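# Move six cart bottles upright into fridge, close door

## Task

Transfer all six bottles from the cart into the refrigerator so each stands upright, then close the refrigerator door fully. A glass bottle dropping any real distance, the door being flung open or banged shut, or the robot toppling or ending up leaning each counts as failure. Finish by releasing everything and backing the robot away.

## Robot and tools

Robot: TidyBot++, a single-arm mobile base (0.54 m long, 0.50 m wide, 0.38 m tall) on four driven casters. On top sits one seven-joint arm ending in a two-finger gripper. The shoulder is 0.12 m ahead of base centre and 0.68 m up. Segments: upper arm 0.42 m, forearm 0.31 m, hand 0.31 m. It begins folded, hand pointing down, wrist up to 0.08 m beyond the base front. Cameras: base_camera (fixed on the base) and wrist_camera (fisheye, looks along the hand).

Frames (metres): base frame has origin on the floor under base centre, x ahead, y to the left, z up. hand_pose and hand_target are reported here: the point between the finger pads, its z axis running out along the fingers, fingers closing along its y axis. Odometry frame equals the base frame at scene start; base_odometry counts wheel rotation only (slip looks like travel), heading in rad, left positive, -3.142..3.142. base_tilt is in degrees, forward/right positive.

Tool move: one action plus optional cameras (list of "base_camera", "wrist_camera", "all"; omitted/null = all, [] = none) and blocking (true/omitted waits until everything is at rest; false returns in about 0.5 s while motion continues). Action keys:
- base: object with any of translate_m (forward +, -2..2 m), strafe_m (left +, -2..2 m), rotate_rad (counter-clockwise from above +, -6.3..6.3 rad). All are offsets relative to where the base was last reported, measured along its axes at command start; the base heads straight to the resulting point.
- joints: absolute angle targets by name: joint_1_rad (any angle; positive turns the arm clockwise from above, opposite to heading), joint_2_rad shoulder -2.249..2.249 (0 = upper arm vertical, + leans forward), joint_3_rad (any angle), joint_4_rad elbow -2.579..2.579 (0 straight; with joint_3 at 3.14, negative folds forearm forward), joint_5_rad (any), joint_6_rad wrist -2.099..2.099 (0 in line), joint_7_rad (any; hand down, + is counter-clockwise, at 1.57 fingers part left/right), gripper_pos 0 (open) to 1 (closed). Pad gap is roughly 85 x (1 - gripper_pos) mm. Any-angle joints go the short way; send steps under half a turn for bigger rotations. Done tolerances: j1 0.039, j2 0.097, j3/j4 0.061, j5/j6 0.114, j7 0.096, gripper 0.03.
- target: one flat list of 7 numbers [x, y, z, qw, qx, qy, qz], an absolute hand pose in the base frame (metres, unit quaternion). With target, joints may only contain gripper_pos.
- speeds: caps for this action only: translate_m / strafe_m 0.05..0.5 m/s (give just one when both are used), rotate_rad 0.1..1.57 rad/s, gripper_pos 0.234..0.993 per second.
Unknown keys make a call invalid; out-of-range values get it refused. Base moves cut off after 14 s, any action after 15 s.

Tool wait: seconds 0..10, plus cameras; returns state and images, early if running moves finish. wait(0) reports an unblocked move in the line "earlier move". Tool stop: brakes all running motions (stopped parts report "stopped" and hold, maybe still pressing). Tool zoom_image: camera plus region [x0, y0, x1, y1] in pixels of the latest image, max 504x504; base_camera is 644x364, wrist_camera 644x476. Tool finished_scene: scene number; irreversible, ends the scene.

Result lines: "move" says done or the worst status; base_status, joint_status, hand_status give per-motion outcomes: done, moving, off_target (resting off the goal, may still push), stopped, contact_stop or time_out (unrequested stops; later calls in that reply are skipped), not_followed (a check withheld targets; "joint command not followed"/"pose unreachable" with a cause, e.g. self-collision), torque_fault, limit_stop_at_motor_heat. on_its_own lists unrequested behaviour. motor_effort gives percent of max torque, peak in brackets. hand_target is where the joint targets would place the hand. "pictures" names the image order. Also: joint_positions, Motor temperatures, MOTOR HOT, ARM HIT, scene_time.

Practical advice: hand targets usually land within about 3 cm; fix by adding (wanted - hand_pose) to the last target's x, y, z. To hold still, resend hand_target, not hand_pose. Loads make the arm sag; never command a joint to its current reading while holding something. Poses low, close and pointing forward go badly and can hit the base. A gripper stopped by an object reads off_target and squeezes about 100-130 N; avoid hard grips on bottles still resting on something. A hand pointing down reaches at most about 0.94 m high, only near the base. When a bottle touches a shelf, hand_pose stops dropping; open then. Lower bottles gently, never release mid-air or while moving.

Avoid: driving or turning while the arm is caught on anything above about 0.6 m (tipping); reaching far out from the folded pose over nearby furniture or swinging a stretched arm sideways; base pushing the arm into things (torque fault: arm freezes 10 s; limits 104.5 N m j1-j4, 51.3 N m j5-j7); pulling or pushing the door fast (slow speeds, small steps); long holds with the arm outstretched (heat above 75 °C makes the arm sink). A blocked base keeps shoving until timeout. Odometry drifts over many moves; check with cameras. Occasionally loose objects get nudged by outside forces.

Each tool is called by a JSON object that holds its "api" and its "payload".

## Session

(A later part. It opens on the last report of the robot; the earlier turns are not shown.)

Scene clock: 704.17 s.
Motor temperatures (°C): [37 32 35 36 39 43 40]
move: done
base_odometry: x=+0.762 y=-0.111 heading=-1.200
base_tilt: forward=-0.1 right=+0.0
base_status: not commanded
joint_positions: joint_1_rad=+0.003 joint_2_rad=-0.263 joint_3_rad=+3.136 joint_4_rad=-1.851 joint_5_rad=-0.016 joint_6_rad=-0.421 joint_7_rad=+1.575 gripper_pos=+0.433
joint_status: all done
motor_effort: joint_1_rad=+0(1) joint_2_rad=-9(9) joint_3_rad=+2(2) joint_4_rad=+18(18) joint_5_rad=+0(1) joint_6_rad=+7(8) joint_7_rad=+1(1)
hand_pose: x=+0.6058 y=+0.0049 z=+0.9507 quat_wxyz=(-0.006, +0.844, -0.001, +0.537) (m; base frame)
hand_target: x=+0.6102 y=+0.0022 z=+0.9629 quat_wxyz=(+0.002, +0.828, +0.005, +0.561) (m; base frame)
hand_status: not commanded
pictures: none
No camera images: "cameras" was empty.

{"api": "move", "payload": {"joints": {"joint_2_rad": -0.245, "joint_4_rad": -1.56, "joint_6_rad": -0.72}}}

Scene clock: 716.87 s.
Motor temperatures (°C): [37 32 35 36 39 43 40]
move: off_target
base_odometry: x=+0.762 y=-0.111 heading=-1.200
base_tilt: forward=-0.2 right=+0.1
base_status: not commanded
joint_positions: joint_1_rad=+0.003 joint_2_rad=-0.247 joint_3_rad=+3.136 joint_4_rad=-1.622 joint_5_rad=-0.016 joint_6_rad=-0.649 joint_7_rad=+1.575 gripper_pos=+0.433
joint_status: joint_4_rad off_target (ended at -1.622, target -1.560); the others done
motor_effort: joint_1_rad=+0(1) joint_2_rad=-14(16) joint_3_rad=+1(2) joint_4_rad=+22(24) joint_5_rad=+0(1) joint_6_rad=+12(13) joint_7_rad=+1(1)
hand_pose: x=+0.6041 y=+0.0059 z=+1.0148 quat_wxyz=(-0.007, +0.848, +0.000, +0.530) (m; base frame)
hand_target: x=+0.5994 y=+0.0022 z=+1.0302 quat_wxyz=(+0.002, +0.851, +0.005, +0.525) (m; base frame)
hand_status: not commanded
pictures: base_camera, wrist_camera
camera_calibration:
wrist_camera: T_world_to_cam=[[0.00289189, -0.999954, 0.00915531, -0.015008], [-0.406438, -0.00954037, -0.913629, 1.23195], [0.913674, -0.00107895, -0.406446, -0.00867924], [0, 0, 0, 1]] pos_world=[0.508686, -0.00326333, 1.12216]

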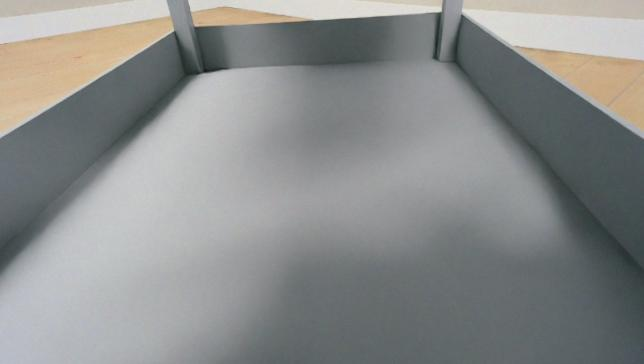

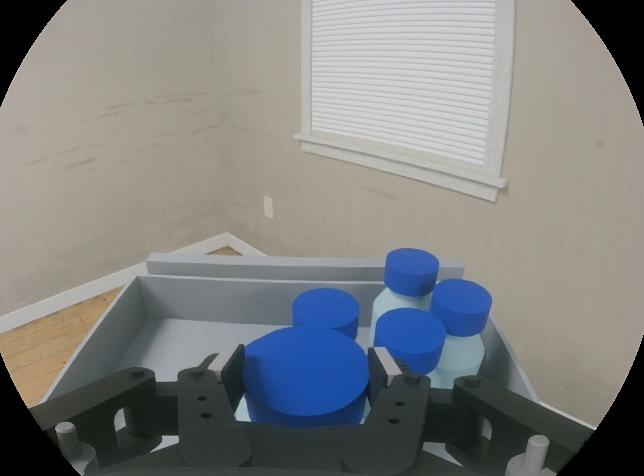

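{"api": "move", "payload": {"joints": {"joint_2_rad": -0.15, "joint_4_rad": -1.12, "joint_6_rad": -1.05}}}

Scene clock: 725.73 s.
Motor temperatures (°C): [37 32 35 36 38 43 40]
move: off_target
base_odometry: x=+0.762 y=-0.111 heading=-1.200
base_tilt: forward=-0.1 right=+0.1
base_status: not commanded
joint_positions: joint_1_rad=+0.003 joint_2_rad=-0.160 joint_3_rad=+3.136 joint_4_rad=-1.182 joint_5_rad=-0.016 joint_6_rad=-0.980 joint_7_rad=+1.575 gripper_pos=+0.433
joint_status: joint_4_rad off_target (ended at -1.182, target -1.120); the others done
motor_effort: joint_1_rad=-1(1) joint_2_rad=-15(16) joint_3_rad=+1(2) joint_4_rad=+21(24) joint_5_rad=-1(2) joint_6_rad=+12(13) joint_7_rad=+1(1)
hand_pose: x=+0.6028 y=+0.0070 z=+1.1312 quat_wxyz=(-0.007, +0.842, +0.003, +0.540) (m; base frame)
hand_target: x=+0.5958 y=+0.0022 z=+1.1404 quat_wxyz=(+0.002, +0.847, +0.005, +0.532) (m; base frame)
hand_status: not commanded
pictures: base_camera, wrist_camera
camera_calibration:
wrist_camera: T_world_to_cam=[[0.007688, -0.999913, 0.0106847, -0.0195786], [-0.386073, -0.0128246, -0.922379, 1.33548], [0.922436, 0.00296618, -0.386138, 0.0115479], [0, 0, 0, 1]] pos_world=[0.505091, -0.00248423, 1.23649]

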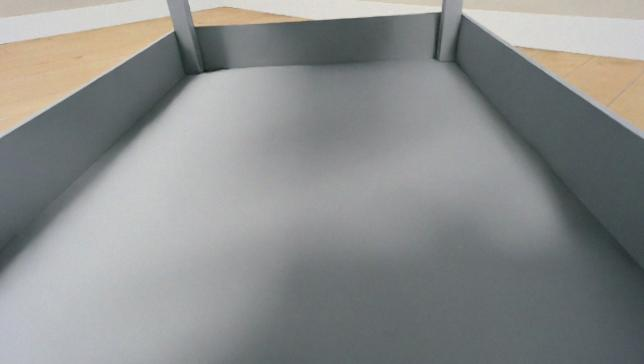

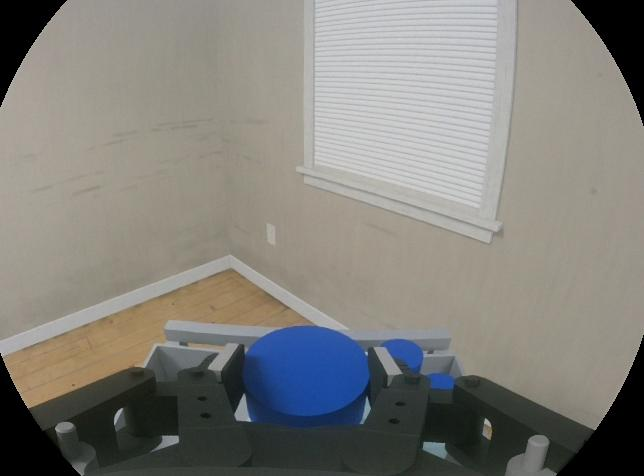

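{"api": "move", "payload": {"base": {"translate_m": -0.25}, "joints": {"joint_2_rad": -0.095, "joint_4_rad": -0.945, "joint_6_rad": -1.175}, "speeds": {"translate_m": 0.25}}}

Scene clock: 759.43 s.
Motor temperatures (°C): [37 32 35 37 38 42 40]
move: done
base_odometry: x=+0.671 y=+0.122 heading=-1.200
base_tilt: forward=-0.2 right=+0.1
base_status: done
joint_positions: joint_1_rad=+0.003 joint_2_rad=-0.097 joint_3_rad=+3.136 joint_4_rad=-1.002 joint_5_rad=-0.016 joint_6_rad=-1.108 joint_7_rad=+1.575 gripper_pos=+0.433
joint_status: all done
motor_effort: joint_1_rad=-1(2) joint_2_rad=-17(20) joint_3_rad=+1(2) joint_4_rad=+19(21) joint_5_rad=+0(1) joint_6_rad=+11(12) joint_7_rad=+1(1)
hand_pose: x=+0.6065 y=+0.0073 z=+1.1616 quat_wxyz=(-0.007, +0.845, +0.004, +0.535) (m; base frame)
hand_target: x=+0.5950 y=+0.0022 z=+1.1715 quat_wxyz=(+0.002, +0.848, +0.005, +0.530) (m; base frame)
hand_status: not commanded
pictures: base_camera, wrist_camera
camera_calibration:
wrist_camera: T_world_to_cam=[[0.00953242, -0.999889, 0.0114574, -0.0217289], [-0.39656, -0.0142985, -0.917897, 1.36606], [0.917959, 0.00420622, -0.396652, 0.0347967], [0, 0, 0, 1]] pos_world=[0.509991, -0.00234015, 1.26796]

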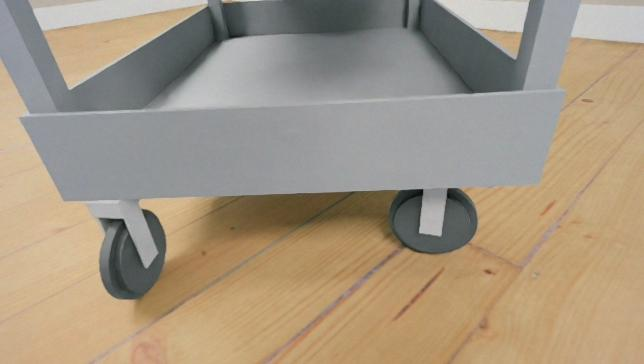

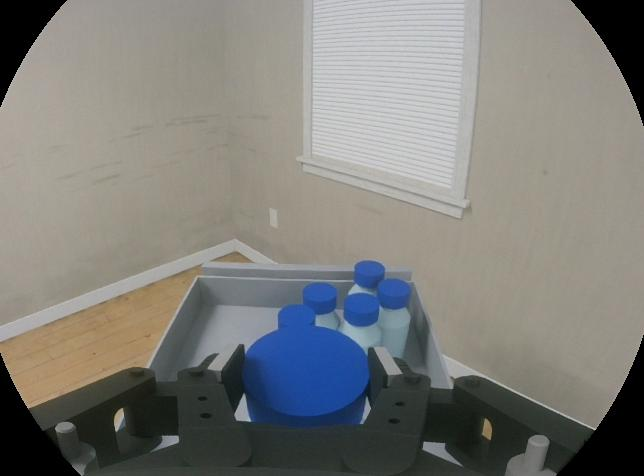

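{"api": "move", "payload": {"base": {"translate_m": -0.283, "strafe_m": 0.1035, "rotate_rad": 2.371}, "speeds": {"translate_m": 0.25, "rotate_rad": 0.8}}}

Scene clock: 767.97 s.
Motor temperatures (°C): [37 32 35 37 38 42 40]
move: done
base_odometry: x=+0.665 y=+0.423 heading=+1.171
base_tilt: forward=-0.2 right=+0.1
base_status: done
joint_positions: joint_1_rad=+0.001 joint_2_rad=-0.088 joint_3_rad=+3.137 joint_4_rad=-1.002 joint_5_rad=-0.016 joint_6_rad=-1.109 joint_7_rad=+1.575 gripper_pos=+0.433
joint_status: not commanded
motor_effort: joint_1_rad=-1(3) joint_2_rad=-17(20) joint_3_rad=+1(3) joint_4_rad=+19(20) joint_5_rad=+0(2) joint_6_rad=+12(13) joint_7_rad=+0(1)
hand_pose: x=+0.6107 y=+0.0077 z=+1.1572 quat_wxyz=(-0.008, +0.847, +0.004, +0.531) (m; base frame)
hand_target: x=+0.5950 y=+0.0022 z=+1.1715 quat_wxyz=(+0.002, +0.848, +0.005, +0.530) (m; base frame)
hand_status: not commanded
pictures: base_camera, wrist_camera
camera_calibration:
wrist_camera: T_world_to_cam=[[0.0106619, -0.999877, 0.0115063, -0.0220064], [-0.404898, -0.0148383, -0.914242, 1.36456], [0.9143, 0.00508864, -0.405006, 0.0410648], [0, 0, 0, 1]] pos_world=[0.515196, -0.00196484, 1.26442]

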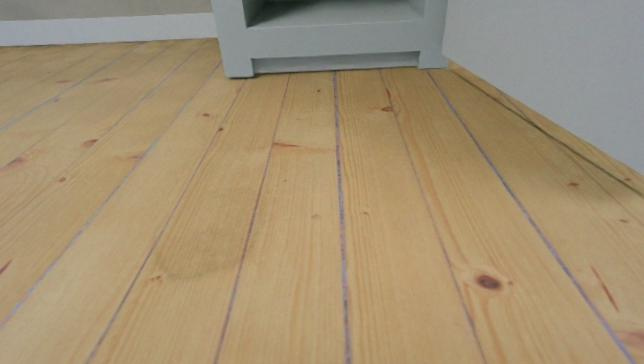

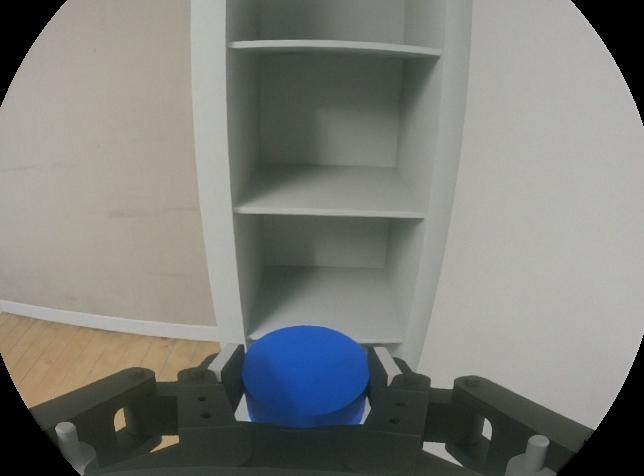

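{"api": "move", "payload": {"base": {"translate_m": 0.60, "strafe_m": 0.066}, "joints": {"joint_4_rad": -0.968, "joint_6_rad": -1.15}, "speeds": {"translate_m": 0.25}}}

Scene clock: 798.00 s.
Motor temperatures (°C): [37 32 35 37 38 42 40]
move: done
base_odometry: x=+0.838 y=+1.002 heading=+1.172
base_tilt: forward=-0.2 right=+0.1
base_status: done
joint_positions: joint_1_rad=+0.001 joint_2_rad=-0.084 joint_3_rad=+3.137 joint_4_rad=-1.002 joint_5_rad=-0.016 joint_6_rad=-1.109 joint_7_rad=+1.575 gripper_pos=+0.433
joint_status: all done
motor_effort: joint_1_rad=+0(1) joint_2_rad=-17(20) joint_3_rad=+2(2) joint_4_rad=+20(20) joint_5_rad=+0(1) joint_6_rad=+11(12) joint_7_rad=+1(1)
hand_pose: x=+0.6128 y=+0.0077 z=+1.1550 quat_wxyz=(-0.008, +0.849, +0.004, +0.529) (m; base frame)
hand_target: x=+0.6000 y=+0.0022 z=+1.1666 quat_wxyz=(+0.002, +0.848, +0.005, +0.531) (m; base frame)
hand_status: not commanded
pictures: base_camera, wrist_camera
camera_calibration:
wrist_camera: T_world_to_cam=[[0.0107122, -0.999877, 0.0114565, -0.0219786], [-0.408897, -0.0148356, -0.91246, 1.36383], [0.912518, 0.00508986, -0.409006, 0.0439823], [0, 0, 0, 1]] pos_world=[0.517768, -0.00196646, 1.26268]

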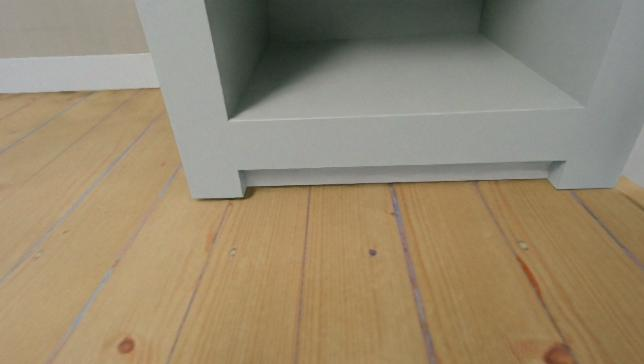

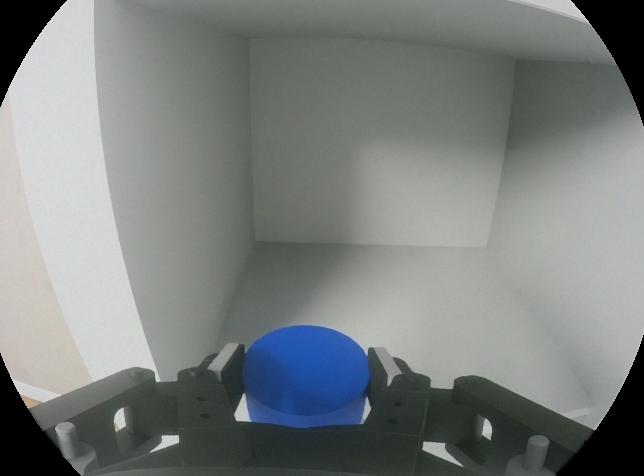

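{"api": "move", "payload": {"base": {"translate_m": 0.32, "strafe_m": -0.01}, "speeds": {"translate_m": 0.15}}}

Scene clock: 810.83 s.
Motor temperatures (°C): [37 32 35 37 38 42 40]
move: done
base_odometry: x=+0.972 y=+1.293 heading=+1.172
base_tilt: forward=-0.2 right=+0.1
base_status: done
joint_positions: joint_1_rad=+0.001 joint_2_rad=-0.081 joint_3_rad=+3.137 joint_4_rad=-1.002 joint_5_rad=-0.016 joint_6_rad=-1.109 joint_7_rad=+1.575 gripper_pos=+0.433
joint_status: not commanded
motor_effort: joint_1_rad=+0(1) joint_2_rad=-17(21) joint_3_rad=+1(2) joint_4_rad=+20(20) joint_5_rad=+1(1) joint_6_rad=+12(13) joint_7_rad=+0(1)
hand_pose: x=+0.6141 y=+0.0077 z=+1.1537 quat_wxyz=(-0.008, +0.849, +0.004, +0.528) (m; base frame)
hand_target: x=+0.6000 y=+0.0022 z=+1.1666 quat_wxyz=(+0.002, +0.848, +0.005, +0.531) (m; base frame)
hand_status: not commanded
pictures: base_camera, wrist_camera
camera_calibration:
wrist_camera: T_world_to_cam=[[0.0107434, -0.999877, 0.0114255, -0.0219612], [-0.411389, -0.0148341, -0.911339, 1.36336], [0.911396, 0.00509055, -0.411498, 0.0458151], [0, 0, 0, 1]] pos_world=[0.519354, -0.00196744, 1.26159]

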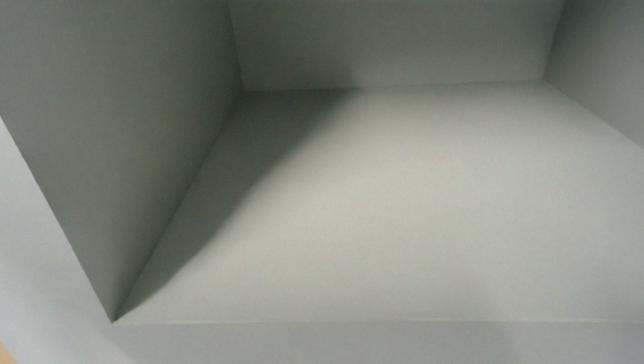

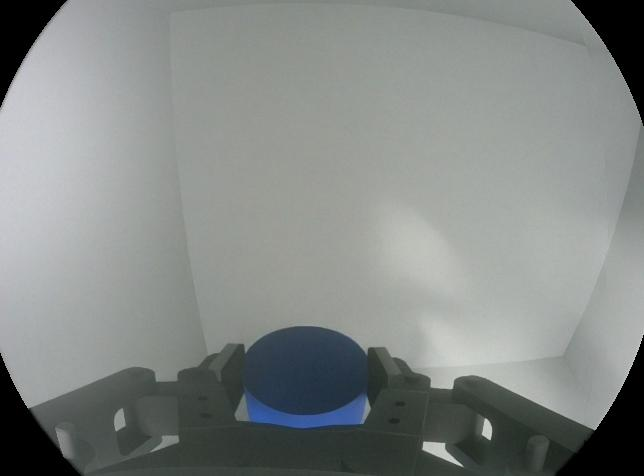

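{"api": "move", "payload": {"joints": {"joint_4_rad": -1.02, "joint_6_rad": -0.98}, "cameras": ["wrist_camera"]}}

Scene clock: 821.73 s.
Motor temperatures (°C): [37 32 35 37 38 42 40]
move: done
base_odometry: x=+0.972 y=+1.293 heading=+1.172
base_tilt: forward=-0.2 right=+0.1
base_status: not commanded
joint_positions: joint_1_rad=+0.001 joint_2_rad=-0.081 joint_3_rad=+3.137 joint_4_rad=-1.029 joint_5_rad=-0.016 joint_6_rad=-1.036 joint_7_rad=+1.575 gripper_pos=+0.433
joint_status: all done
motor_effort: joint_1_rad=+0(1) joint_2_rad=-17(19) joint_3_rad=+1(2) joint_4_rad=+20(20) joint_5_rad=-1(1) joint_6_rad=+11(13) joint_7_rad=+1(1)
hand_pose: x=+0.6252 y=+0.0076 z=+1.1599 quat_wxyz=(-0.008, +0.837, +0.004, +0.547) (m; base frame)
hand_target: x=+0.6242 y=+0.0022 z=+1.1877 quat_wxyz=(+0.002, +0.815, +0.004, +0.580) (m; base frame)
hand_status: not commanded
pictures: wrist_camera
camera_calibration:
wrist_camera: T_world_to_cam=[[0.00932804, -0.999896, 0.0110396, -0.0209448], [-0.369143, -0.0137036, -0.929272, 1.36794], [0.929326, 0.00459308, -0.369232, -0.0219463], [0, 0, 0, 1]] pos_world=[0.525555, -0.00209608, 1.26331]

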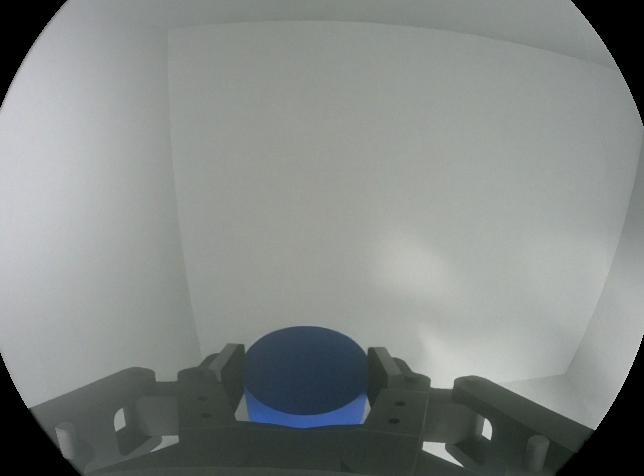

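{"api": "move", "payload": {"joints": {"joint_4_rad": -1.075, "joint_6_rad": -0.94}, "cameras": ["wrist_camera"]}}

Scene clock: 827.10 s.
Motor temperatures (°C): [37 32 35 37 38 42 40]
move: done
base_odometry: x=+0.972 y=+1.293 heading=+1.172
base_tilt: forward=-0.1 right=+0.0
base_status: not commanded
joint_positions: joint_1_rad=+0.001 joint_2_rad=-0.081 joint_3_rad=+3.137 joint_4_rad=-1.082 joint_5_rad=-0.016 joint_6_rad=-1.025 joint_7_rad=+1.575 gripper_pos=+0.433
joint_status: all done
motor_effort: joint_1_rad=-1(1) joint_2_rad=-18(20) joint_3_rad=+1(2) joint_4_rad=+20(22) joint_5_rad=+0(1) joint_6_rad=+11(13) joint_7_rad=+1(1)
hand_pose: x=+0.6290 y=+0.0076 z=+1.1339 quat_wxyz=(-0.008, +0.848, +0.003, +0.529) (m; base frame)
hand_target: x=+0.6327 y=+0.0022 z=+1.1692 quat_wxyz=(+0.002, +0.819, +0.004, +0.573) (m; base frame)
hand_status: not commanded
pictures: wrist_camera
camera_calibration:
wrist_camera: T_world_to_cam=[[0.00964045, -0.999896, 0.0106983, -0.0205254], [-0.408519, -0.0137035, -0.912647, 1.35117], [0.912699, 0.00442786, -0.408609, 0.0200083], [0, 0, 0, 1]] pos_world=[0.533916, -0.00209604, 1.24154]

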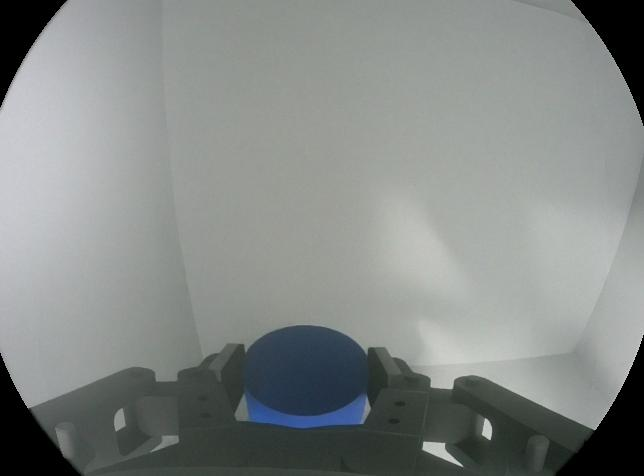

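{"api": "move", "payload": {"joints": {"joint_4_rad": -1.11, "joint_6_rad": -0.89}, "cameras": ["wrist_camera"]}}

Scene clock: 830.77 s.
Motor temperatures (°C): [37 33 35 37 38 42 40]
move: done
base_odometry: x=+0.972 y=+1.293 heading=+1.172
base_tilt: forward=-0.2 right=+0.1
base_status: not commanded
joint_positions: joint_1_rad=+0.001 joint_2_rad=-0.081 joint_3_rad=+3.137 joint_4_rad=-1.115 joint_5_rad=-0.016 joint_6_rad=-0.983 joint_7_rad=+1.575 gripper_pos=+0.433
joint_status: all done
motor_effort: joint_1_rad=-1(1) joint_2_rad=-18(20) joint_3_rad=+1(2) joint_4_rad=+20(21) joint_5_rad=+0(1) joint_6_rad=+11(13) joint_7_rad=+0(1)
hand_pose: x=+0.6357 y=+0.0075 z=+1.1278 quat_wxyz=(-0.008, +0.846, +0.003, +0.533) (m; base frame)
hand_target: x=+0.6402 y=+0.0023 z=+1.1644 quat_wxyz=(+0.002, +0.815, +0.004, +0.580) (m; base frame)
hand_status: not commanded
pictures: wrist_camera
camera_calibration:
wrist_camera: T_world_to_cam=[[0.008987, -0.999905, 0.0104049, -0.0198649], [-0.400055, -0.0131316, -0.916397, 1.34713], [0.916447, 0.00407311, -0.400136, -0.000515263], [0, 0, 0, 1]] pos_world=[0.539579, -0.00217094, 1.23451]

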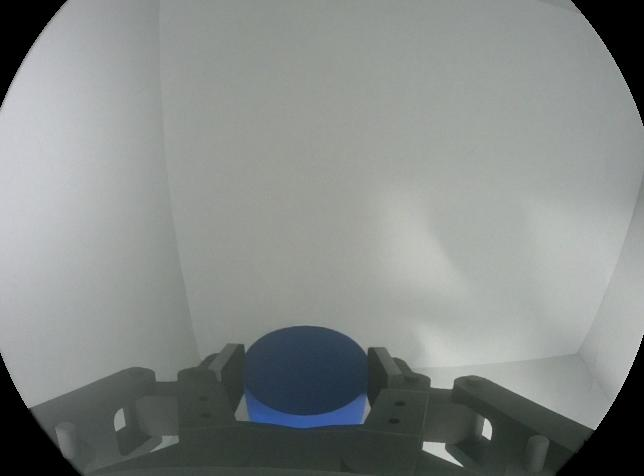

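{"api": "move", "payload": {"joints": {"joint_4_rad": -1.135, "joint_6_rad": -0.875}, "cameras": []}}

{"api": "move", "payload": {"joints": {"joint_4_rad": -1.155, "joint_6_rad": -0.86}, "cameras": ["wrist_camera"]}}

Scene clock: 835.60 s.
Motor temperatures (°C): [37 33 35 37 38 42 40]
move: done
base_odometry: x=+0.972 y=+1.293 heading=+1.172
base_tilt: forward=-0.1 right=+0.1
base_status: not commanded
joint_positions: joint_1_rad=+0.001 joint_2_rad=-0.081 joint_3_rad=+3.137 joint_4_rad=-1.139 joint_5_rad=-0.016 joint_6_rad=-0.971 joint_7_rad=+1.575 gripper_pos=+0.433
joint_status: all done
motor_effort: joint_1_rad=+0(1) joint_2_rad=-18(20) joint_3_rad=+2(2) joint_4_rad=+21(22) joint_5_rad=-1(1) joint_6_rad=+11(12) joint_7_rad=+1(1)
hand_pose: x=+0.6379 y=+0.0074 z=+1.1177 quat_wxyz=(-0.008, +0.849, +0.003, +0.528) (m; base frame)
hand_target: x=+0.6432 y=+0.0023 z=+1.1547 quat_wxyz=(+0.002, +0.818, +0.004, +0.576) (m; base frame)
hand_status: not commanded
pictures: none
No camera images: "cameras" was empty.

Scene clock: 836.20 s.
Motor temperatures (°C): [37 33 35 37 38 42 40]
move: done
base_odometry: x=+0.972 y=+1.293 heading=+1.172
base_tilt: forward=-0.2 right=+0.0
base_status: not commanded
joint_positions: joint_1_rad=+0.001 joint_2_rad=-0.081 joint_3_rad=+3.137 joint_4_rad=-1.159 joint_5_rad=-0.016 joint_6_rad=-0.957 joint_7_rad=+1.575 gripper_pos=+0.433
joint_status: all done
motor_effort: joint_1_rad=+0(1) joint_2_rad=-18(20) joint_3_rad=+2(2) joint_4_rad=+21(21) joint_5_rad=-1(1) joint_6_rad=+11(12) joint_7_rad=+0(1)
hand_pose: x=+0.6401 y=+0.0074 z=+1.1108 quat_wxyz=(-0.008, +0.851, +0.003, +0.526) (m; base frame)
hand_target: x=+0.6458 y=+0.0023 z=+1.1478 quat_wxyz=(+0.002, +0.819, +0.004, +0.574) (m; base frame)
hand_status: not commanded
pictures: wrist_camera
camera_calibration:
wrist_camera: T_world_to_cam=[[0.00880895, -0.99991, 0.0101106, -0.0193478], [-0.416381, -0.0128606, -0.909099, 1.33563], [0.909147, 0.00379835, -0.416457, 0.0114826], [0, 0, 0, 1]] pos_world=[0.545861, -0.00221276, 1.21919]

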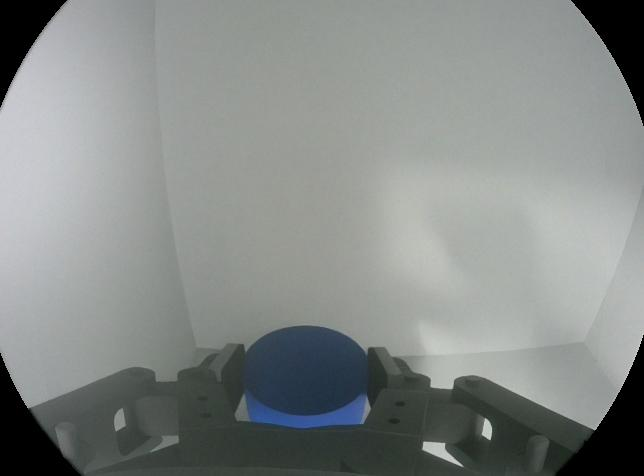

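{"api": "move", "payload": {"joints": {"joint_4_rad": -1.165, "joint_6_rad": -0.85}, "cameras": []}}

{"api": "move", "payload": {"joints": {"joint_4_rad": -1.175, "joint_6_rad": -0.84}, "cameras": ["wrist_camera"]}}

Scene clock: 845.30 s.
Motor temperatures (°C): [37 33 35 37 38 42 40]
move: done
base_odometry: x=+0.972 y=+1.293 heading=+1.172
base_tilt: forward=-0.2 right=+0.1
base_status: not commanded
joint_positions: joint_1_rad=+0.001 joint_2_rad=-0.081 joint_3_rad=+3.137 joint_4_rad=-1.168 joint_5_rad=-0.016 joint_6_rad=-0.948 joint_7_rad=+1.575 gripper_pos=+0.433
joint_status: all done
motor_effort: joint_1_rad=+0(1) joint_2_rad=-18(20) joint_3_rad=+1(2) joint_4_rad=+21(21) joint_5_rad=+0(1) joint_6_rad=+13(13) joint_7_rad=+1(1)
hand_pose: x=+0.6415 y=+0.0074 z=+1.1085 quat_wxyz=(-0.008, +0.851, +0.003, +0.526) (m; base frame)
hand_target: x=+0.6473 y=+0.0023 z=+1.1451 quat_wxyz=(+0.002, +0.819, +0.004, +0.574) (m; base frame)
hand_status: not commanded
pictures: none
No camera images: "cameras" was empty.

Scene clock: 845.83 s.
Motor temperatures (°C): [37 33 35 37 38 42 40]
move: done
base_odometry: x=+0.972 y=+1.293 heading=+1.172
base_tilt: forward=-0.2 right=+0.1
base_status: not commanded
joint_positions: joint_1_rad=+0.001 joint_2_rad=-0.081 joint_3_rad=+3.137 joint_4_rad=-1.177 joint_5_rad=-0.016 joint_6_rad=-0.938 joint_7_rad=+1.575 gripper_pos=+0.433
joint_status: all done
motor_effort: joint_1_rad=+0(1) joint_2_rad=-18(20) joint_3_rad=+1(2) joint_4_rad=+21(21) joint_5_rad=+0(1) joint_6_rad=+11(12) joint_7_rad=+1(1)
hand_pose: x=+0.6429 y=+0.0074 z=+1.1059 quat_wxyz=(-0.008, +0.850, +0.003, +0.526) (m; base frame)
hand_target: x=+0.6488 y=+0.0023 z=+1.1423 quat_wxyz=(+0.002, +0.819, +0.004, +0.573) (m; base frame)
hand_status: not commanded
pictures: wrist_camera
camera_calibration:
wrist_camera: T_world_to_cam=[[0.00852715, -0.999914, 0.00997278, -0.019037], [-0.41545, -0.0126142, -0.909529, 1.33225], [0.909576, 0.0036125, -0.415521, 0.00553934], [0, 0, 0, 1]] pos_world=[0.548608, -0.00225003, 1.21422]

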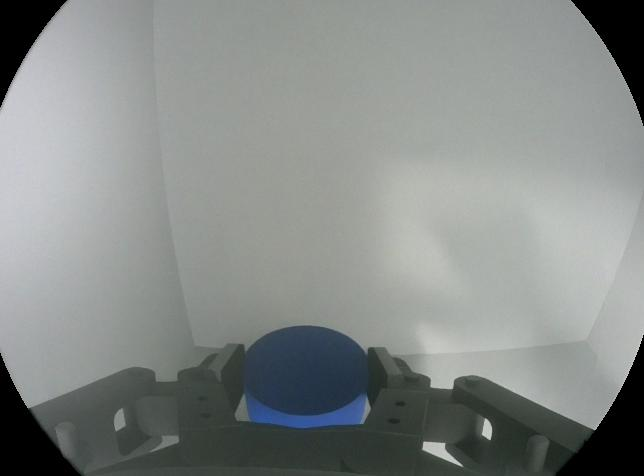

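{"api": "move", "payload": {"joints": {"joint_4_rad": -1.19, "joint_6_rad": -0.83}, "cameras": []}}

{"api": "move", "payload": {"joints": {"joint_4_rad": -1.205, "joint_6_rad": -0.82}, "cameras": []}}

Scene clock: 852.00 s.
Motor temperatures (°C): [37 33 35 37 38 43 40]
move: done
base_odometry: x=+0.972 y=+1.293 heading=+1.172
base_tilt: forward=-0.2 right=+0.0
base_status: not commanded
joint_positions: joint_1_rad=+0.001 joint_2_rad=-0.081 joint_3_rad=+3.137 joint_4_rad=-1.193 joint_5_rad=-0.016 joint_6_rad=-0.928 joint_7_rad=+1.575 gripper_pos=+0.433
joint_status: all done
motor_effort: joint_1_rad=+0(1) joint_2_rad=-19(20) joint_3_rad=+1(2) joint_4_rad=+21(22) joint_5_rad=+0(1) joint_6_rad=+11(12) joint_7_rad=+1(1)
hand_pose: x=+0.6444 y=+0.0073 z=+1.1000 quat_wxyz=(-0.008, +0.852, +0.003, +0.524) (m; base frame)
hand_target: x=+0.6505 y=+0.0023 z=+1.1367 quat_wxyz=(+0.002, +0.821, +0.004, +0.571) (m; base frame)
hand_status: not commanded
pictures: none
No camera images: "cameras" was empty.

Scene clock: 852.57 s.
Motor temperatures (°C): [37 33 35 37 38 43 40]
move: done
base_odometry: x=+0.972 y=+1.293 heading=+1.172
base_tilt: forward=-0.1 right=+0.1
base_status: not commanded
joint_positions: joint_1_rad=+0.001 joint_2_rad=-0.081 joint_3_rad=+3.137 joint_4_rad=-1.207 joint_5_rad=-0.016 joint_6_rad=-0.917 joint_7_rad=+1.575 gripper_pos=+0.433
joint_status: all done
motor_effort: joint_1_rad=+0(1) joint_2_rad=-18(20) joint_3_rad=+1(2) joint_4_rad=+21(22) joint_5_rad=-1(1) joint_6_rad=+10(11) joint_7_rad=+1(1)
hand_pose: x=+0.6458 y=+0.0073 z=+1.0948 quat_wxyz=(-0.008, +0.853, +0.003, +0.522) (m; base frame)
hand_target: x=+0.6521 y=+0.0023 z=+1.1310 quat_wxyz=(+0.002, +0.822, +0.004, +0.569) (m; base frame)
hand_status: not commanded
pictures: none
No camera images: "cameras" was empty.

{"api": "move", "payload": {"joints": {"joint_4_rad": -1.22, "joint_6_rad": -0.81}, "cameras": ["wrist_camera"]}}

Scene clock: 857.30 s.
Motor temperatures (°C): [37 33 35 37 38 43 40]
move: done
base_odometry: x=+0.972 y=+1.293 heading=+1.172
base_tilt: forward=-0.2 right=+0.1
base_status: not commanded
joint_positions: joint_1_rad=+0.001 joint_2_rad=-0.081 joint_3_rad=+3.137 joint_4_rad=-1.216 joint_5_rad=-0.016 joint_6_rad=-0.902 joint_7_rad=+1.575 gripper_pos=+0.433
joint_status: all done
motor_effort: joint_1_rad=+0(1) joint_2_rad=-18(20) joint_3_rad=+1(2) joint_4_rad=+20(21) joint_5_rad=+0(1) joint_6_rad=+10(12) joint_7_rad=+0(1)
hand_pose: x=+0.6478 y=+0.0073 z=+1.0941 quat_wxyz=(-0.008, +0.851, +0.002, +0.525) (m; base frame)
hand_target: x=+0.6536 y=+0.0023 z=+1.1253 quat_wxyz=(+0.002, +0.823, +0.004, +0.567) (m; base frame)
hand_status: not commanded
pictures: wrist_camera
camera_calibration:
wrist_camera: T_world_to_cam=[[0.00805488, -0.99992, 0.00971339, -0.0184631], [-0.418213, -0.012192, -0.908267, 1.32402], [0.908313, 0.00325372, -0.418278, 0.0000151544], [0, 0, 0, 1]] pos_world=[0.553856, -0.00231935, 1.20275]

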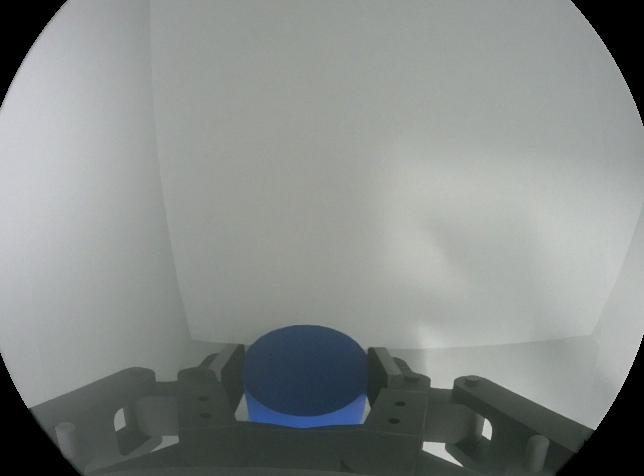

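{"api": "move", "payload": {"joints": {"joint_4_rad": -1.24, "joint_6_rad": -0.80}, "cameras": ["wrist_camera"]}}

Scene clock: 860.30 s.
Motor temperatures (°C): [37 33 35 37 38 43 40]
move: done
base_odometry: x=+0.972 y=+1.293 heading=+1.172
base_tilt: forward=-0.1 right=+0.0
base_status: not commanded
joint_positions: joint_1_rad=+0.001 joint_2_rad=-0.082 joint_3_rad=+3.137 joint_4_rad=-1.227 joint_5_rad=-0.016 joint_6_rad=-0.882 joint_7_rad=+1.575 gripper_pos=+0.433
joint_status: all done
motor_effort: joint_1_rad=+0(1) joint_2_rad=-16(18) joint_3_rad=+1(2) joint_4_rad=+18(20) joint_5_rad=+0(1) joint_6_rad=+9(12) joint_7_rad=+1(1)
hand_pose: x=+0.6503 y=+0.0072 z=+1.0937 quat_wxyz=(-0.008, +0.849, +0.002, +0.529) (m; base frame)
hand_target: x=+0.6551 y=+0.0023 z=+1.1167 quat_wxyz=(+0.002, +0.826, +0.005, +0.563) (m; base frame)
hand_status: not commanded
pictures: wrist_camera
camera_calibration:
wrist_camera: T_world_to_cam=[[0.00768238, -0.999924, 0.00962499, -0.0181912], [-0.409618, -0.0119275, -0.912179, 1.32336], [0.912225, 0.00306513, -0.409679, -0.0142947], [0, 0, 0, 1]] pos_world=[0.555252, -0.0023617, 1.20146]

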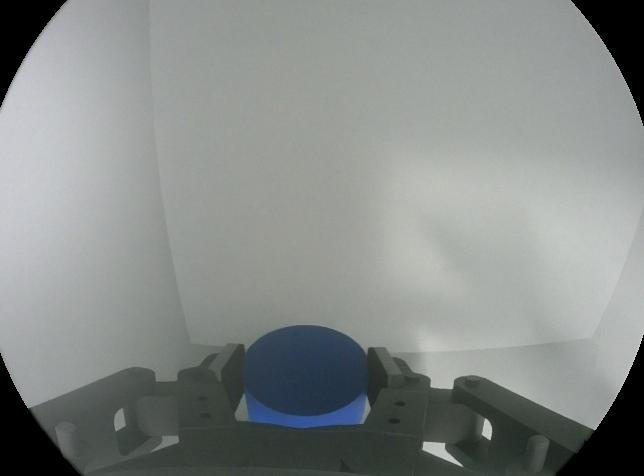

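{"api": "move", "payload": {"joints": {"gripper_pos": 0.1}, "speeds": {"gripper_pos": 0.234}, "cameras": ["wrist_camera"]}}

Scene clock: 867.03 s.
Motor temperatures (°C): [37 33 35 36 38 43 40]
move: done
base_odometry: x=+0.972 y=+1.293 heading=+1.172
base_tilt: forward=-0.1 right=+0.1
base_status: not commanded
joint_positions: joint_1_rad=+0.001 joint_2_rad=-0.082 joint_3_rad=+3.137 joint_4_rad=-1.228 joint_5_rad=-0.016 joint_6_rad=-0.872 joint_7_rad=+1.575 gripper_pos=+0.100
joint_status: all done
motor_effort: joint_1_rad=+0(1) joint_2_rad=-16(17) joint_3_rad=+1(2) joint_4_rad=+18(20) joint_5_rad=-1(1) joint_6_rad=+7(10) joint_7_rad=+1(1)
hand_pose: x=+0.6516 y=+0.0072 z=+1.0961 quat_wxyz=(-0.008, +0.846, +0.002, +0.533) (m; base frame)
hand_target: x=+0.6551 y=+0.0023 z=+1.1167 quat_wxyz=(+0.002, +0.826, +0.005, +0.563) (m; base frame)
hand_status: not commanded
pictures: wrist_camera
camera_calibration:
wrist_camera: T_world_to_cam=[[0.00745658, -0.999926, 0.00959689, -0.0180714], [-0.401224, -0.0117825, -0.915904, 1.32469], [0.91595, 0.00297902, -0.401282, -0.0261703], [0, 0, 0, 1]] pos_world=[0.555602, -0.00238402, 1.20296]

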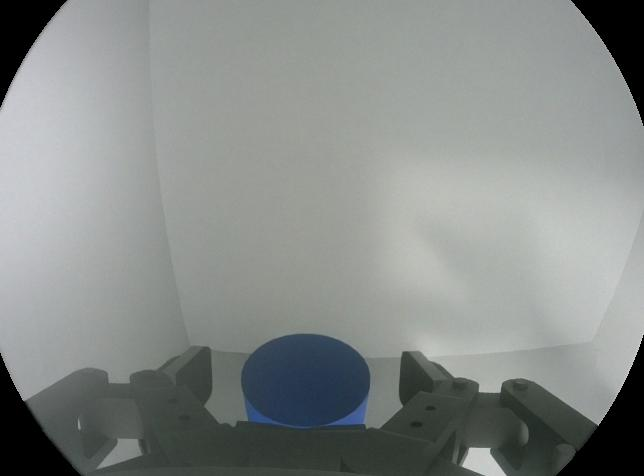

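{"api": "move", "payload": {"base": {"translate_m": -0.15}, "speeds": {"translate_m": 0.15}, "cameras": ["wrist_camera"]}}

Scene clock: 871.17 s.
Motor temperatures (°C): [37 33 35 36 38 43 40]
move: done
base_odometry: x=+0.913 y=+1.155 heading=+1.172
base_tilt: forward=-0.2 right=+0.1
base_status: done
joint_positions: joint_1_rad=+0.001 joint_2_rad=-0.090 joint_3_rad=+3.137 joint_4_rad=-1.228 joint_5_rad=-0.016 joint_6_rad=-0.872 joint_7_rad=+1.575 gripper_pos=+0.100
joint_status: not commanded
motor_effort: joint_1_rad=-1(1) joint_2_rad=-15(20) joint_3_rad=+1(2) joint_4_rad=+18(19) joint_5_rad=+0(1) joint_6_rad=+7(9) joint_7_rad=+1(1)
hand_pose: x=+0.6481 y=+0.0072 z=+1.1008 quat_wxyz=(-0.008, +0.844, +0.002, +0.536) (m; base frame)
hand_target: x=+0.6551 y=+0.0023 z=+1.1167 quat_wxyz=(+0.002, +0.826, +0.005, +0.563) (m; base frame)
hand_status: not commanded
pictures: wrist_camera
camera_calibration:
wrist_camera: T_world_to_cam=[[0.0073602, -0.999926, 0.00966359, -0.0181009], [-0.392844, -0.0117782, -0.91953, 1.32616], [0.919576, 0.00297164, -0.392902, -0.0326833], [0, 0, 0, 1]] pos_world=[0.55116, -0.00238266, 1.20677]

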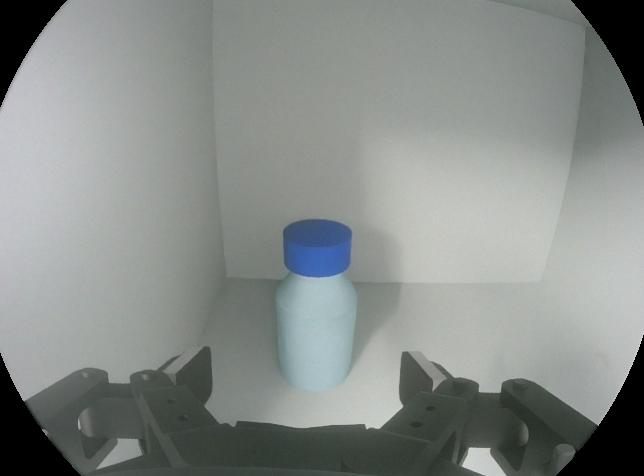

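{"api": "move", "payload": {"base": {"translate_m": -0.75}, "speeds": {"translate_m": 0.4}, "cameras": []}}

{"api": "move", "payload": {"base": {"translate_m": -0.1795, "strafe_m": -0.0865, "rotate_rad": -2.372}, "joints": {"joint_2_rad": -0.02, "joint_4_rad": -1.68, "joint_6_rad": -0.30, "gripper_pos": 0.0}, "speeds": {"translate_m": 0.25, "rotate_rad": 1.0}, "cameras": ["wrist_camera"]}}

Scene clock: 907.27 s.
Motor temperatures (°C): [37 33 35 36 38 43 40]
move: done
base_odometry: x=+0.622 y=+0.463 heading=+1.172
base_tilt: forward=-0.2 right=+0.1
base_status: done
joint_positions: joint_1_rad=+0.001 joint_2_rad=-0.094 joint_3_rad=+3.137 joint_4_rad=-1.228 joint_5_rad=-0.016 joint_6_rad=-0.871 joint_7_rad=+1.575 gripper_pos=+0.100
joint_status: not commanded
motor_effort: joint_1_rad=-1(1) joint_2_rad=-15(19) joint_3_rad=+1(2) joint_4_rad=+17(18) joint_5_rad=+0(1) joint_6_rad=+8(9) joint_7_rad=+1(1)
hand_pose: x=+0.6467 y=+0.0072 z=+1.1028 quat_wxyz=(-0.008, +0.843, +0.002, +0.538) (m; base frame)
hand_target: x=+0.6551 y=+0.0023 z=+1.1167 quat_wxyz=(+0.002, +0.826, +0.005, +0.563) (m; base frame)
hand_status: not commanded
pictures: none
No camera images: "cameras" was empty.

Scene clock: 910.57 s.
Motor temperatures (°C): [37 33 35 36 38 43 40]
move: done
base_odometry: x=+0.632 y=+0.264 heading=-1.200
base_tilt: forward=-0.1 right=+0.1
base_status: done
joint_positions: joint_1_rad=+0.001 joint_2_rad=-0.043 joint_3_rad=+3.137 joint_4_rad=-1.660 joint_5_rad=-0.016 joint_6_rad=-0.375 joint_7_rad=+1.575 gripper_pos=+0.000
joint_status: all done
motor_effort: joint_1_rad=+0(3) joint_2_rad=-18(20) joint_3_rad=+1(4) joint_4_rad=+19(20) joint_5_rad=+0(2) joint_6_rad=+7(9) joint_7_rad=+1(1)
hand_pose: x=+0.6988 y=+0.0051 z=+0.9604 quat_wxyz=(-0.006, +0.839, -0.001, +0.544) (m; base frame)
hand_target: x=+0.7117 y=+0.0023 z=+0.9563 quat_wxyz=(+0.002, +0.830, +0.004, +0.557) (m; base frame)
hand_status: not commanded
pictures: wrist_camera
camera_calibration:
wrist_camera: T_world_to_cam=[[-0.000678175, -0.999968, 0.00797484, -0.0119446], [-0.377334, -0.00712943, -0.92605, 1.21233], [0.926077, -0.0036372, -0.377317, -0.153935], [0, 0, 0, 1]] pos_world=[0.600001, -0.00386088, 1.06469]

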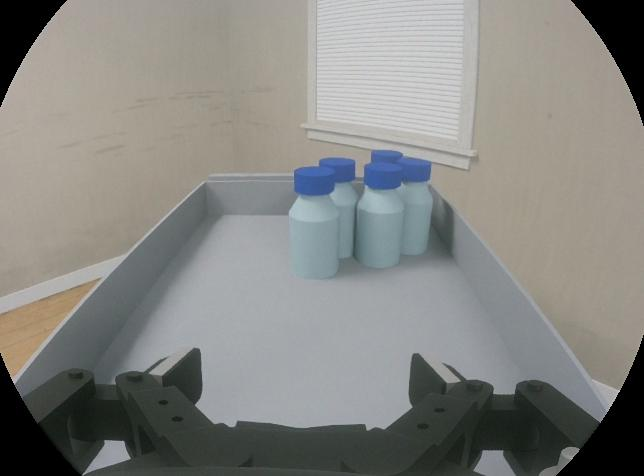

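{"api": "move", "payload": {"base": {"translate_m": 0.255}, "joints": {"joint_4_rad": -1.70}, "speeds": {"translate_m": 0.2}, "cameras": ["wrist_camera"]}}

Scene clock: 922.13 s.
Motor temperatures (°C): [37 33 35 36 38 43 40]
move: done
base_odometry: x=+0.725 y=+0.026 heading=-1.200
base_tilt: forward=-0.2 right=+0.0
base_status: done
joint_positions: joint_1_rad=+0.001 joint_2_rad=-0.038 joint_3_rad=+3.137 joint_4_rad=-1.683 joint_5_rad=-0.016 joint_6_rad=-0.372 joint_7_rad=+1.575 gripper_pos=+0.000
joint_status: all done
motor_effort: joint_1_rad=+0(1) joint_2_rad=-18(20) joint_3_rad=+1(2) joint_4_rad=+19(20) joint_5_rad=+1(1) joint_6_rad=+8(9) joint_7_rad=+1(1)
hand_pose: x=+0.6972 y=+0.0051 z=+0.9447 quat_wxyz=(-0.006, +0.846, -0.002, +0.533) (m; base frame)
hand_target: x=+0.7086 y=+0.0023 z=+0.9444 quat_wxyz=(+0.002, +0.836, +0.005, +0.549) (m; base frame)
hand_status: not commanded
pictures: wrist_camera
camera_calibration:
wrist_camera: T_world_to_cam=[[-0.00053324, -0.999967, 0.00805402, -0.0120245], [-0.400191, -0.00716757, -0.916404, 1.20399], [0.916432, -0.00371181, -0.400174, -0.130043], [0, 0, 0, 1]] pos_world=[0.600993, -0.00387711, 1.05139]

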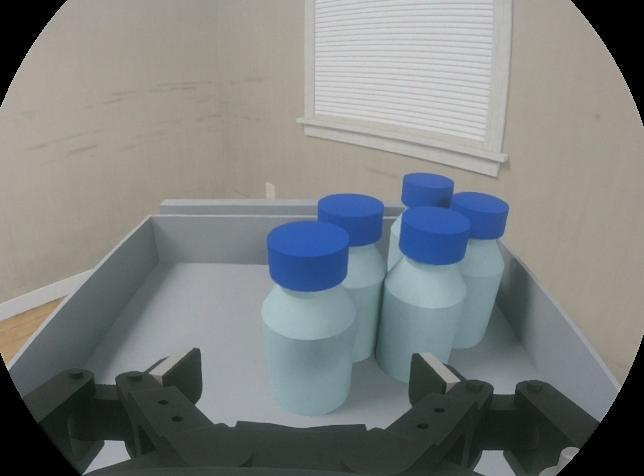

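{"api": "move", "payload": {"base": {"translate_m": 0.11}, "speeds": {"translate_m": 0.12}, "cameras": ["wrist_camera"]}}

Scene clock: 928.87 s.
Motor temperatures (°C): [37 33 35 36 38 43 40]
move: done
base_odometry: x=+0.765 y=-0.076 heading=-1.201
base_tilt: forward=-0.1 right=+0.0
base_status: done
joint_positions: joint_1_rad=+0.001 joint_2_rad=-0.034 joint_3_rad=+3.137 joint_4_rad=-1.683 joint_5_rad=-0.016 joint_6_rad=-0.371 joint_7_rad=+1.575 gripper_pos=+0.000
joint_status: not commanded
motor_effort: joint_1_rad=+0(1) joint_2_rad=-18(20) joint_3_rad=+2(2) joint_4_rad=+19(19) joint_5_rad=-1(1) joint_6_rad=+7(8) joint_7_rad=+1(1)
hand_pose: x=+0.6982 y=+0.0051 z=+0.9427 quat_wxyz=(-0.006, +0.847, -0.002, +0.532) (m; base frame)
hand_target: x=+0.7086 y=+0.0023 z=+0.9444 quat_wxyz=(+0.002, +0.836, +0.005, +0.549) (m; base frame)
hand_status: not commanded
pictures: wrist_camera
camera_calibration:
wrist_camera: T_world_to_cam=[[-0.000517276, -0.999967, 0.00805107, -0.0120195], [-0.403078, -0.00715957, -0.915137, 1.20339], [0.915165, -0.00371859, -0.403062, -0.128195], [0, 0, 0, 1]] pos_world=[0.602373, -0.00388012, 1.04969]

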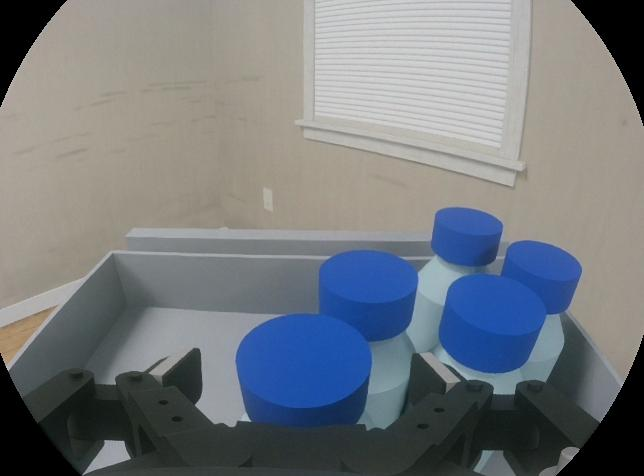

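{"api": "move", "payload": {"joints": {"gripper_pos": 0.46}, "speeds": {"gripper_pos": 0.234}, "cameras": ["wrist_camera"]}}

Scene clock: 944.93 s.
Motor temperatures (°C): [37 33 35 36 38 43 40]
move: off_target
base_odometry: x=+0.765 y=-0.076 heading=-1.201
base_tilt: forward=-0.2 right=+0.0
base_status: not commanded
joint_positions: joint_1_rad=+0.001 joint_2_rad=-0.034 joint_3_rad=+3.137 joint_4_rad=-1.683 joint_5_rad=-0.016 joint_6_rad=-0.371 joint_7_rad=+1.575 gripper_pos=+0.421
joint_status: gripper_pos off_target (ended at +0.421, target +0.460)
motor_effort: joint_1_rad=+0(2) joint_2_rad=-15(19) joint_3_rad=+1(3) joint_4_rad=+17(19) joint_5_rad=+0(1) joint_6_rad=+6(9) joint_7_rad=+1(2)
hand_pose: x=+0.6983 y=+0.0052 z=+0.9428 quat_wxyz=(-0.006, +0.847, -0.001, +0.532) (m; base frame)
hand_target: x=+0.7086 y=+0.0023 z=+0.9444 quat_wxyz=(+0.002, +0.836, +0.005, +0.549) (m; base frame)
hand_status: not commanded
pictures: wrist_camera
camera_calibration:
wrist_camera: T_world_to_cam=[[-0.000296499, -0.999968, 0.00804946, -0.0120398], [-0.40252, -0.00724922, -0.915383, 1.20342], [0.915411, -0.00351147, -0.402504, -0.128898], [0, 0, 0, 1]] pos_world=[0.602391, -0.00376817, 1.0498]

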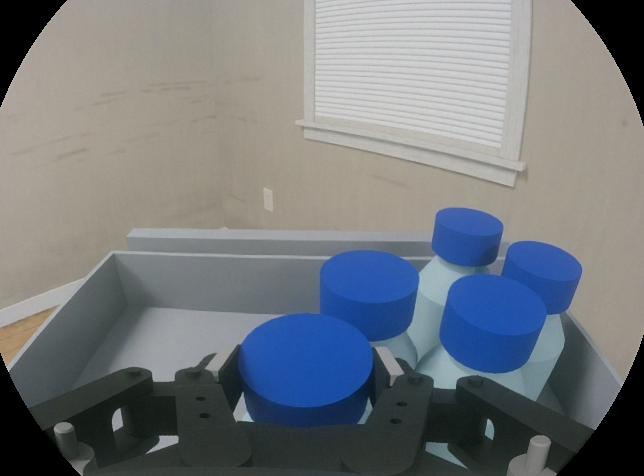

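{"api": "move", "payload": {"joints": {"joint_2_rad": -0.015, "joint_4_rad": -1.32, "joint_6_rad": -0.70}, "cameras": ["wrist_camera"]}}

Scene clock: 953.57 s.
Motor temperatures (°C): [37 33 35 36 38 43 40]
move: off_target
base_odometry: x=+0.765 y=-0.076 heading=-1.201
base_tilt: forward=-0.2 right=+0.1
base_status: not commanded
joint_positions: joint_1_rad=+0.001 joint_2_rad=-0.009 joint_3_rad=+3.137 joint_4_rad=-1.389 joint_5_rad=-0.016 joint_6_rad=-0.633 joint_7_rad=+1.575 gripper_pos=+0.422
joint_status: joint_4_rad off_target (ended at -1.389, target -1.320); the others done
motor_effort: joint_1_rad=-1(1) joint_2_rad=-23(25) joint_3_rad=+1(2) joint_4_rad=+23(25) joint_5_rad=-1(1) joint_6_rad=+12(15) joint_7_rad=+1(2)
hand_pose: x=+0.7052 y=+0.0064 z=+1.0284 quat_wxyz=(-0.007, +0.845, +0.000, +0.534) (m; base frame)
hand_target: x=+0.6984 y=+0.0023 z=+1.0541 quat_wxyz=(+0.002, +0.843, +0.005, +0.538) (m; base frame)
hand_status: not commanded
pictures: wrist_camera
camera_calibration:
wrist_camera: T_world_to_cam=[[0.00375237, -0.99996, 0.00815748, -0.0145748], [-0.397391, -0.00897687, -0.917606, 1.28325], [0.917642, 0.000201486, -0.397409, -0.107613], [0, 0, 0, 1]] pos_world=[0.608757, -0.00303294, 1.13487]

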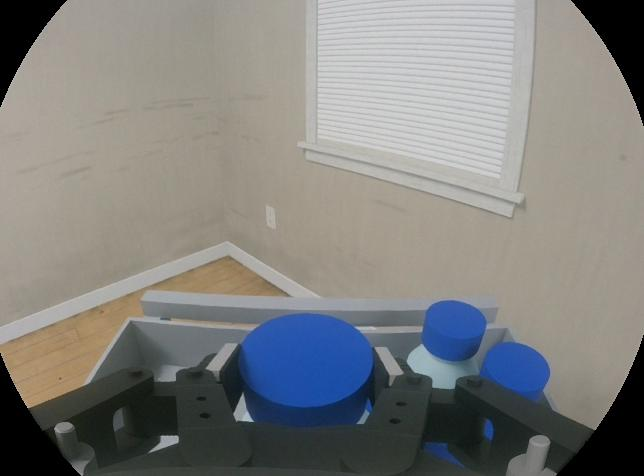

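{"api": "move", "payload": {"base": {"translate_m": -0.28}, "joints": {"joint_2_rad": -0.055, "joint_4_rad": -1.04, "joint_6_rad": -1.015}, "speeds": {"translate_m": 0.15}, "cameras": ["wrist_camera"]}}

Scene clock: 990.20 s.
Motor temperatures (°C): [37 33 35 37 38 42 40]
move: off_target
base_odometry: x=+0.663 y=+0.185 heading=-1.201
base_tilt: forward=-0.1 right=+0.1
base_status: done
joint_positions: joint_1_rad=+0.001 joint_2_rad=-0.022 joint_3_rad=+3.137 joint_4_rad=-1.104 joint_5_rad=-0.016 joint_6_rad=-0.952 joint_7_rad=+1.575 gripper_pos=+0.422
joint_status: joint_4_rad off_target (ended at -1.104, target -1.040); the others done
motor_effort: joint_1_rad=+0(1) joint_2_rad=-21(28) joint_3_rad=+1(2) joint_4_rad=+21(25) joint_5_rad=+0(1) joint_6_rad=+11(13) joint_7_rad=+1(1)
hand_pose: x=+0.6657 y=+0.0073 z=+1.1114 quat_wxyz=(-0.008, +0.850, +0.003, +0.526) (m; base frame)
hand_target: x=+0.6409 y=+0.0022 z=+1.1462 quat_wxyz=(+0.002, +0.841, +0.005, +0.540) (m; base frame)
hand_status: not commanded
pictures: wrist_camera
camera_calibration:
wrist_camera: T_world_to_cam=[[0.00860669, -0.999915, 0.00982132, -0.0192122], [-0.414784, -0.0125068, -0.909834, 1.34663], [0.909879, 0.00375693, -0.414856, -0.0138074], [0, 0, 0, 1]] pos_world=[0.571288, -0.00231671, 1.21967]

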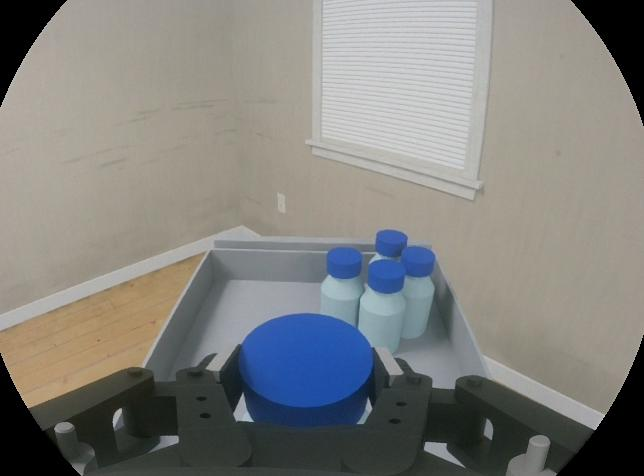

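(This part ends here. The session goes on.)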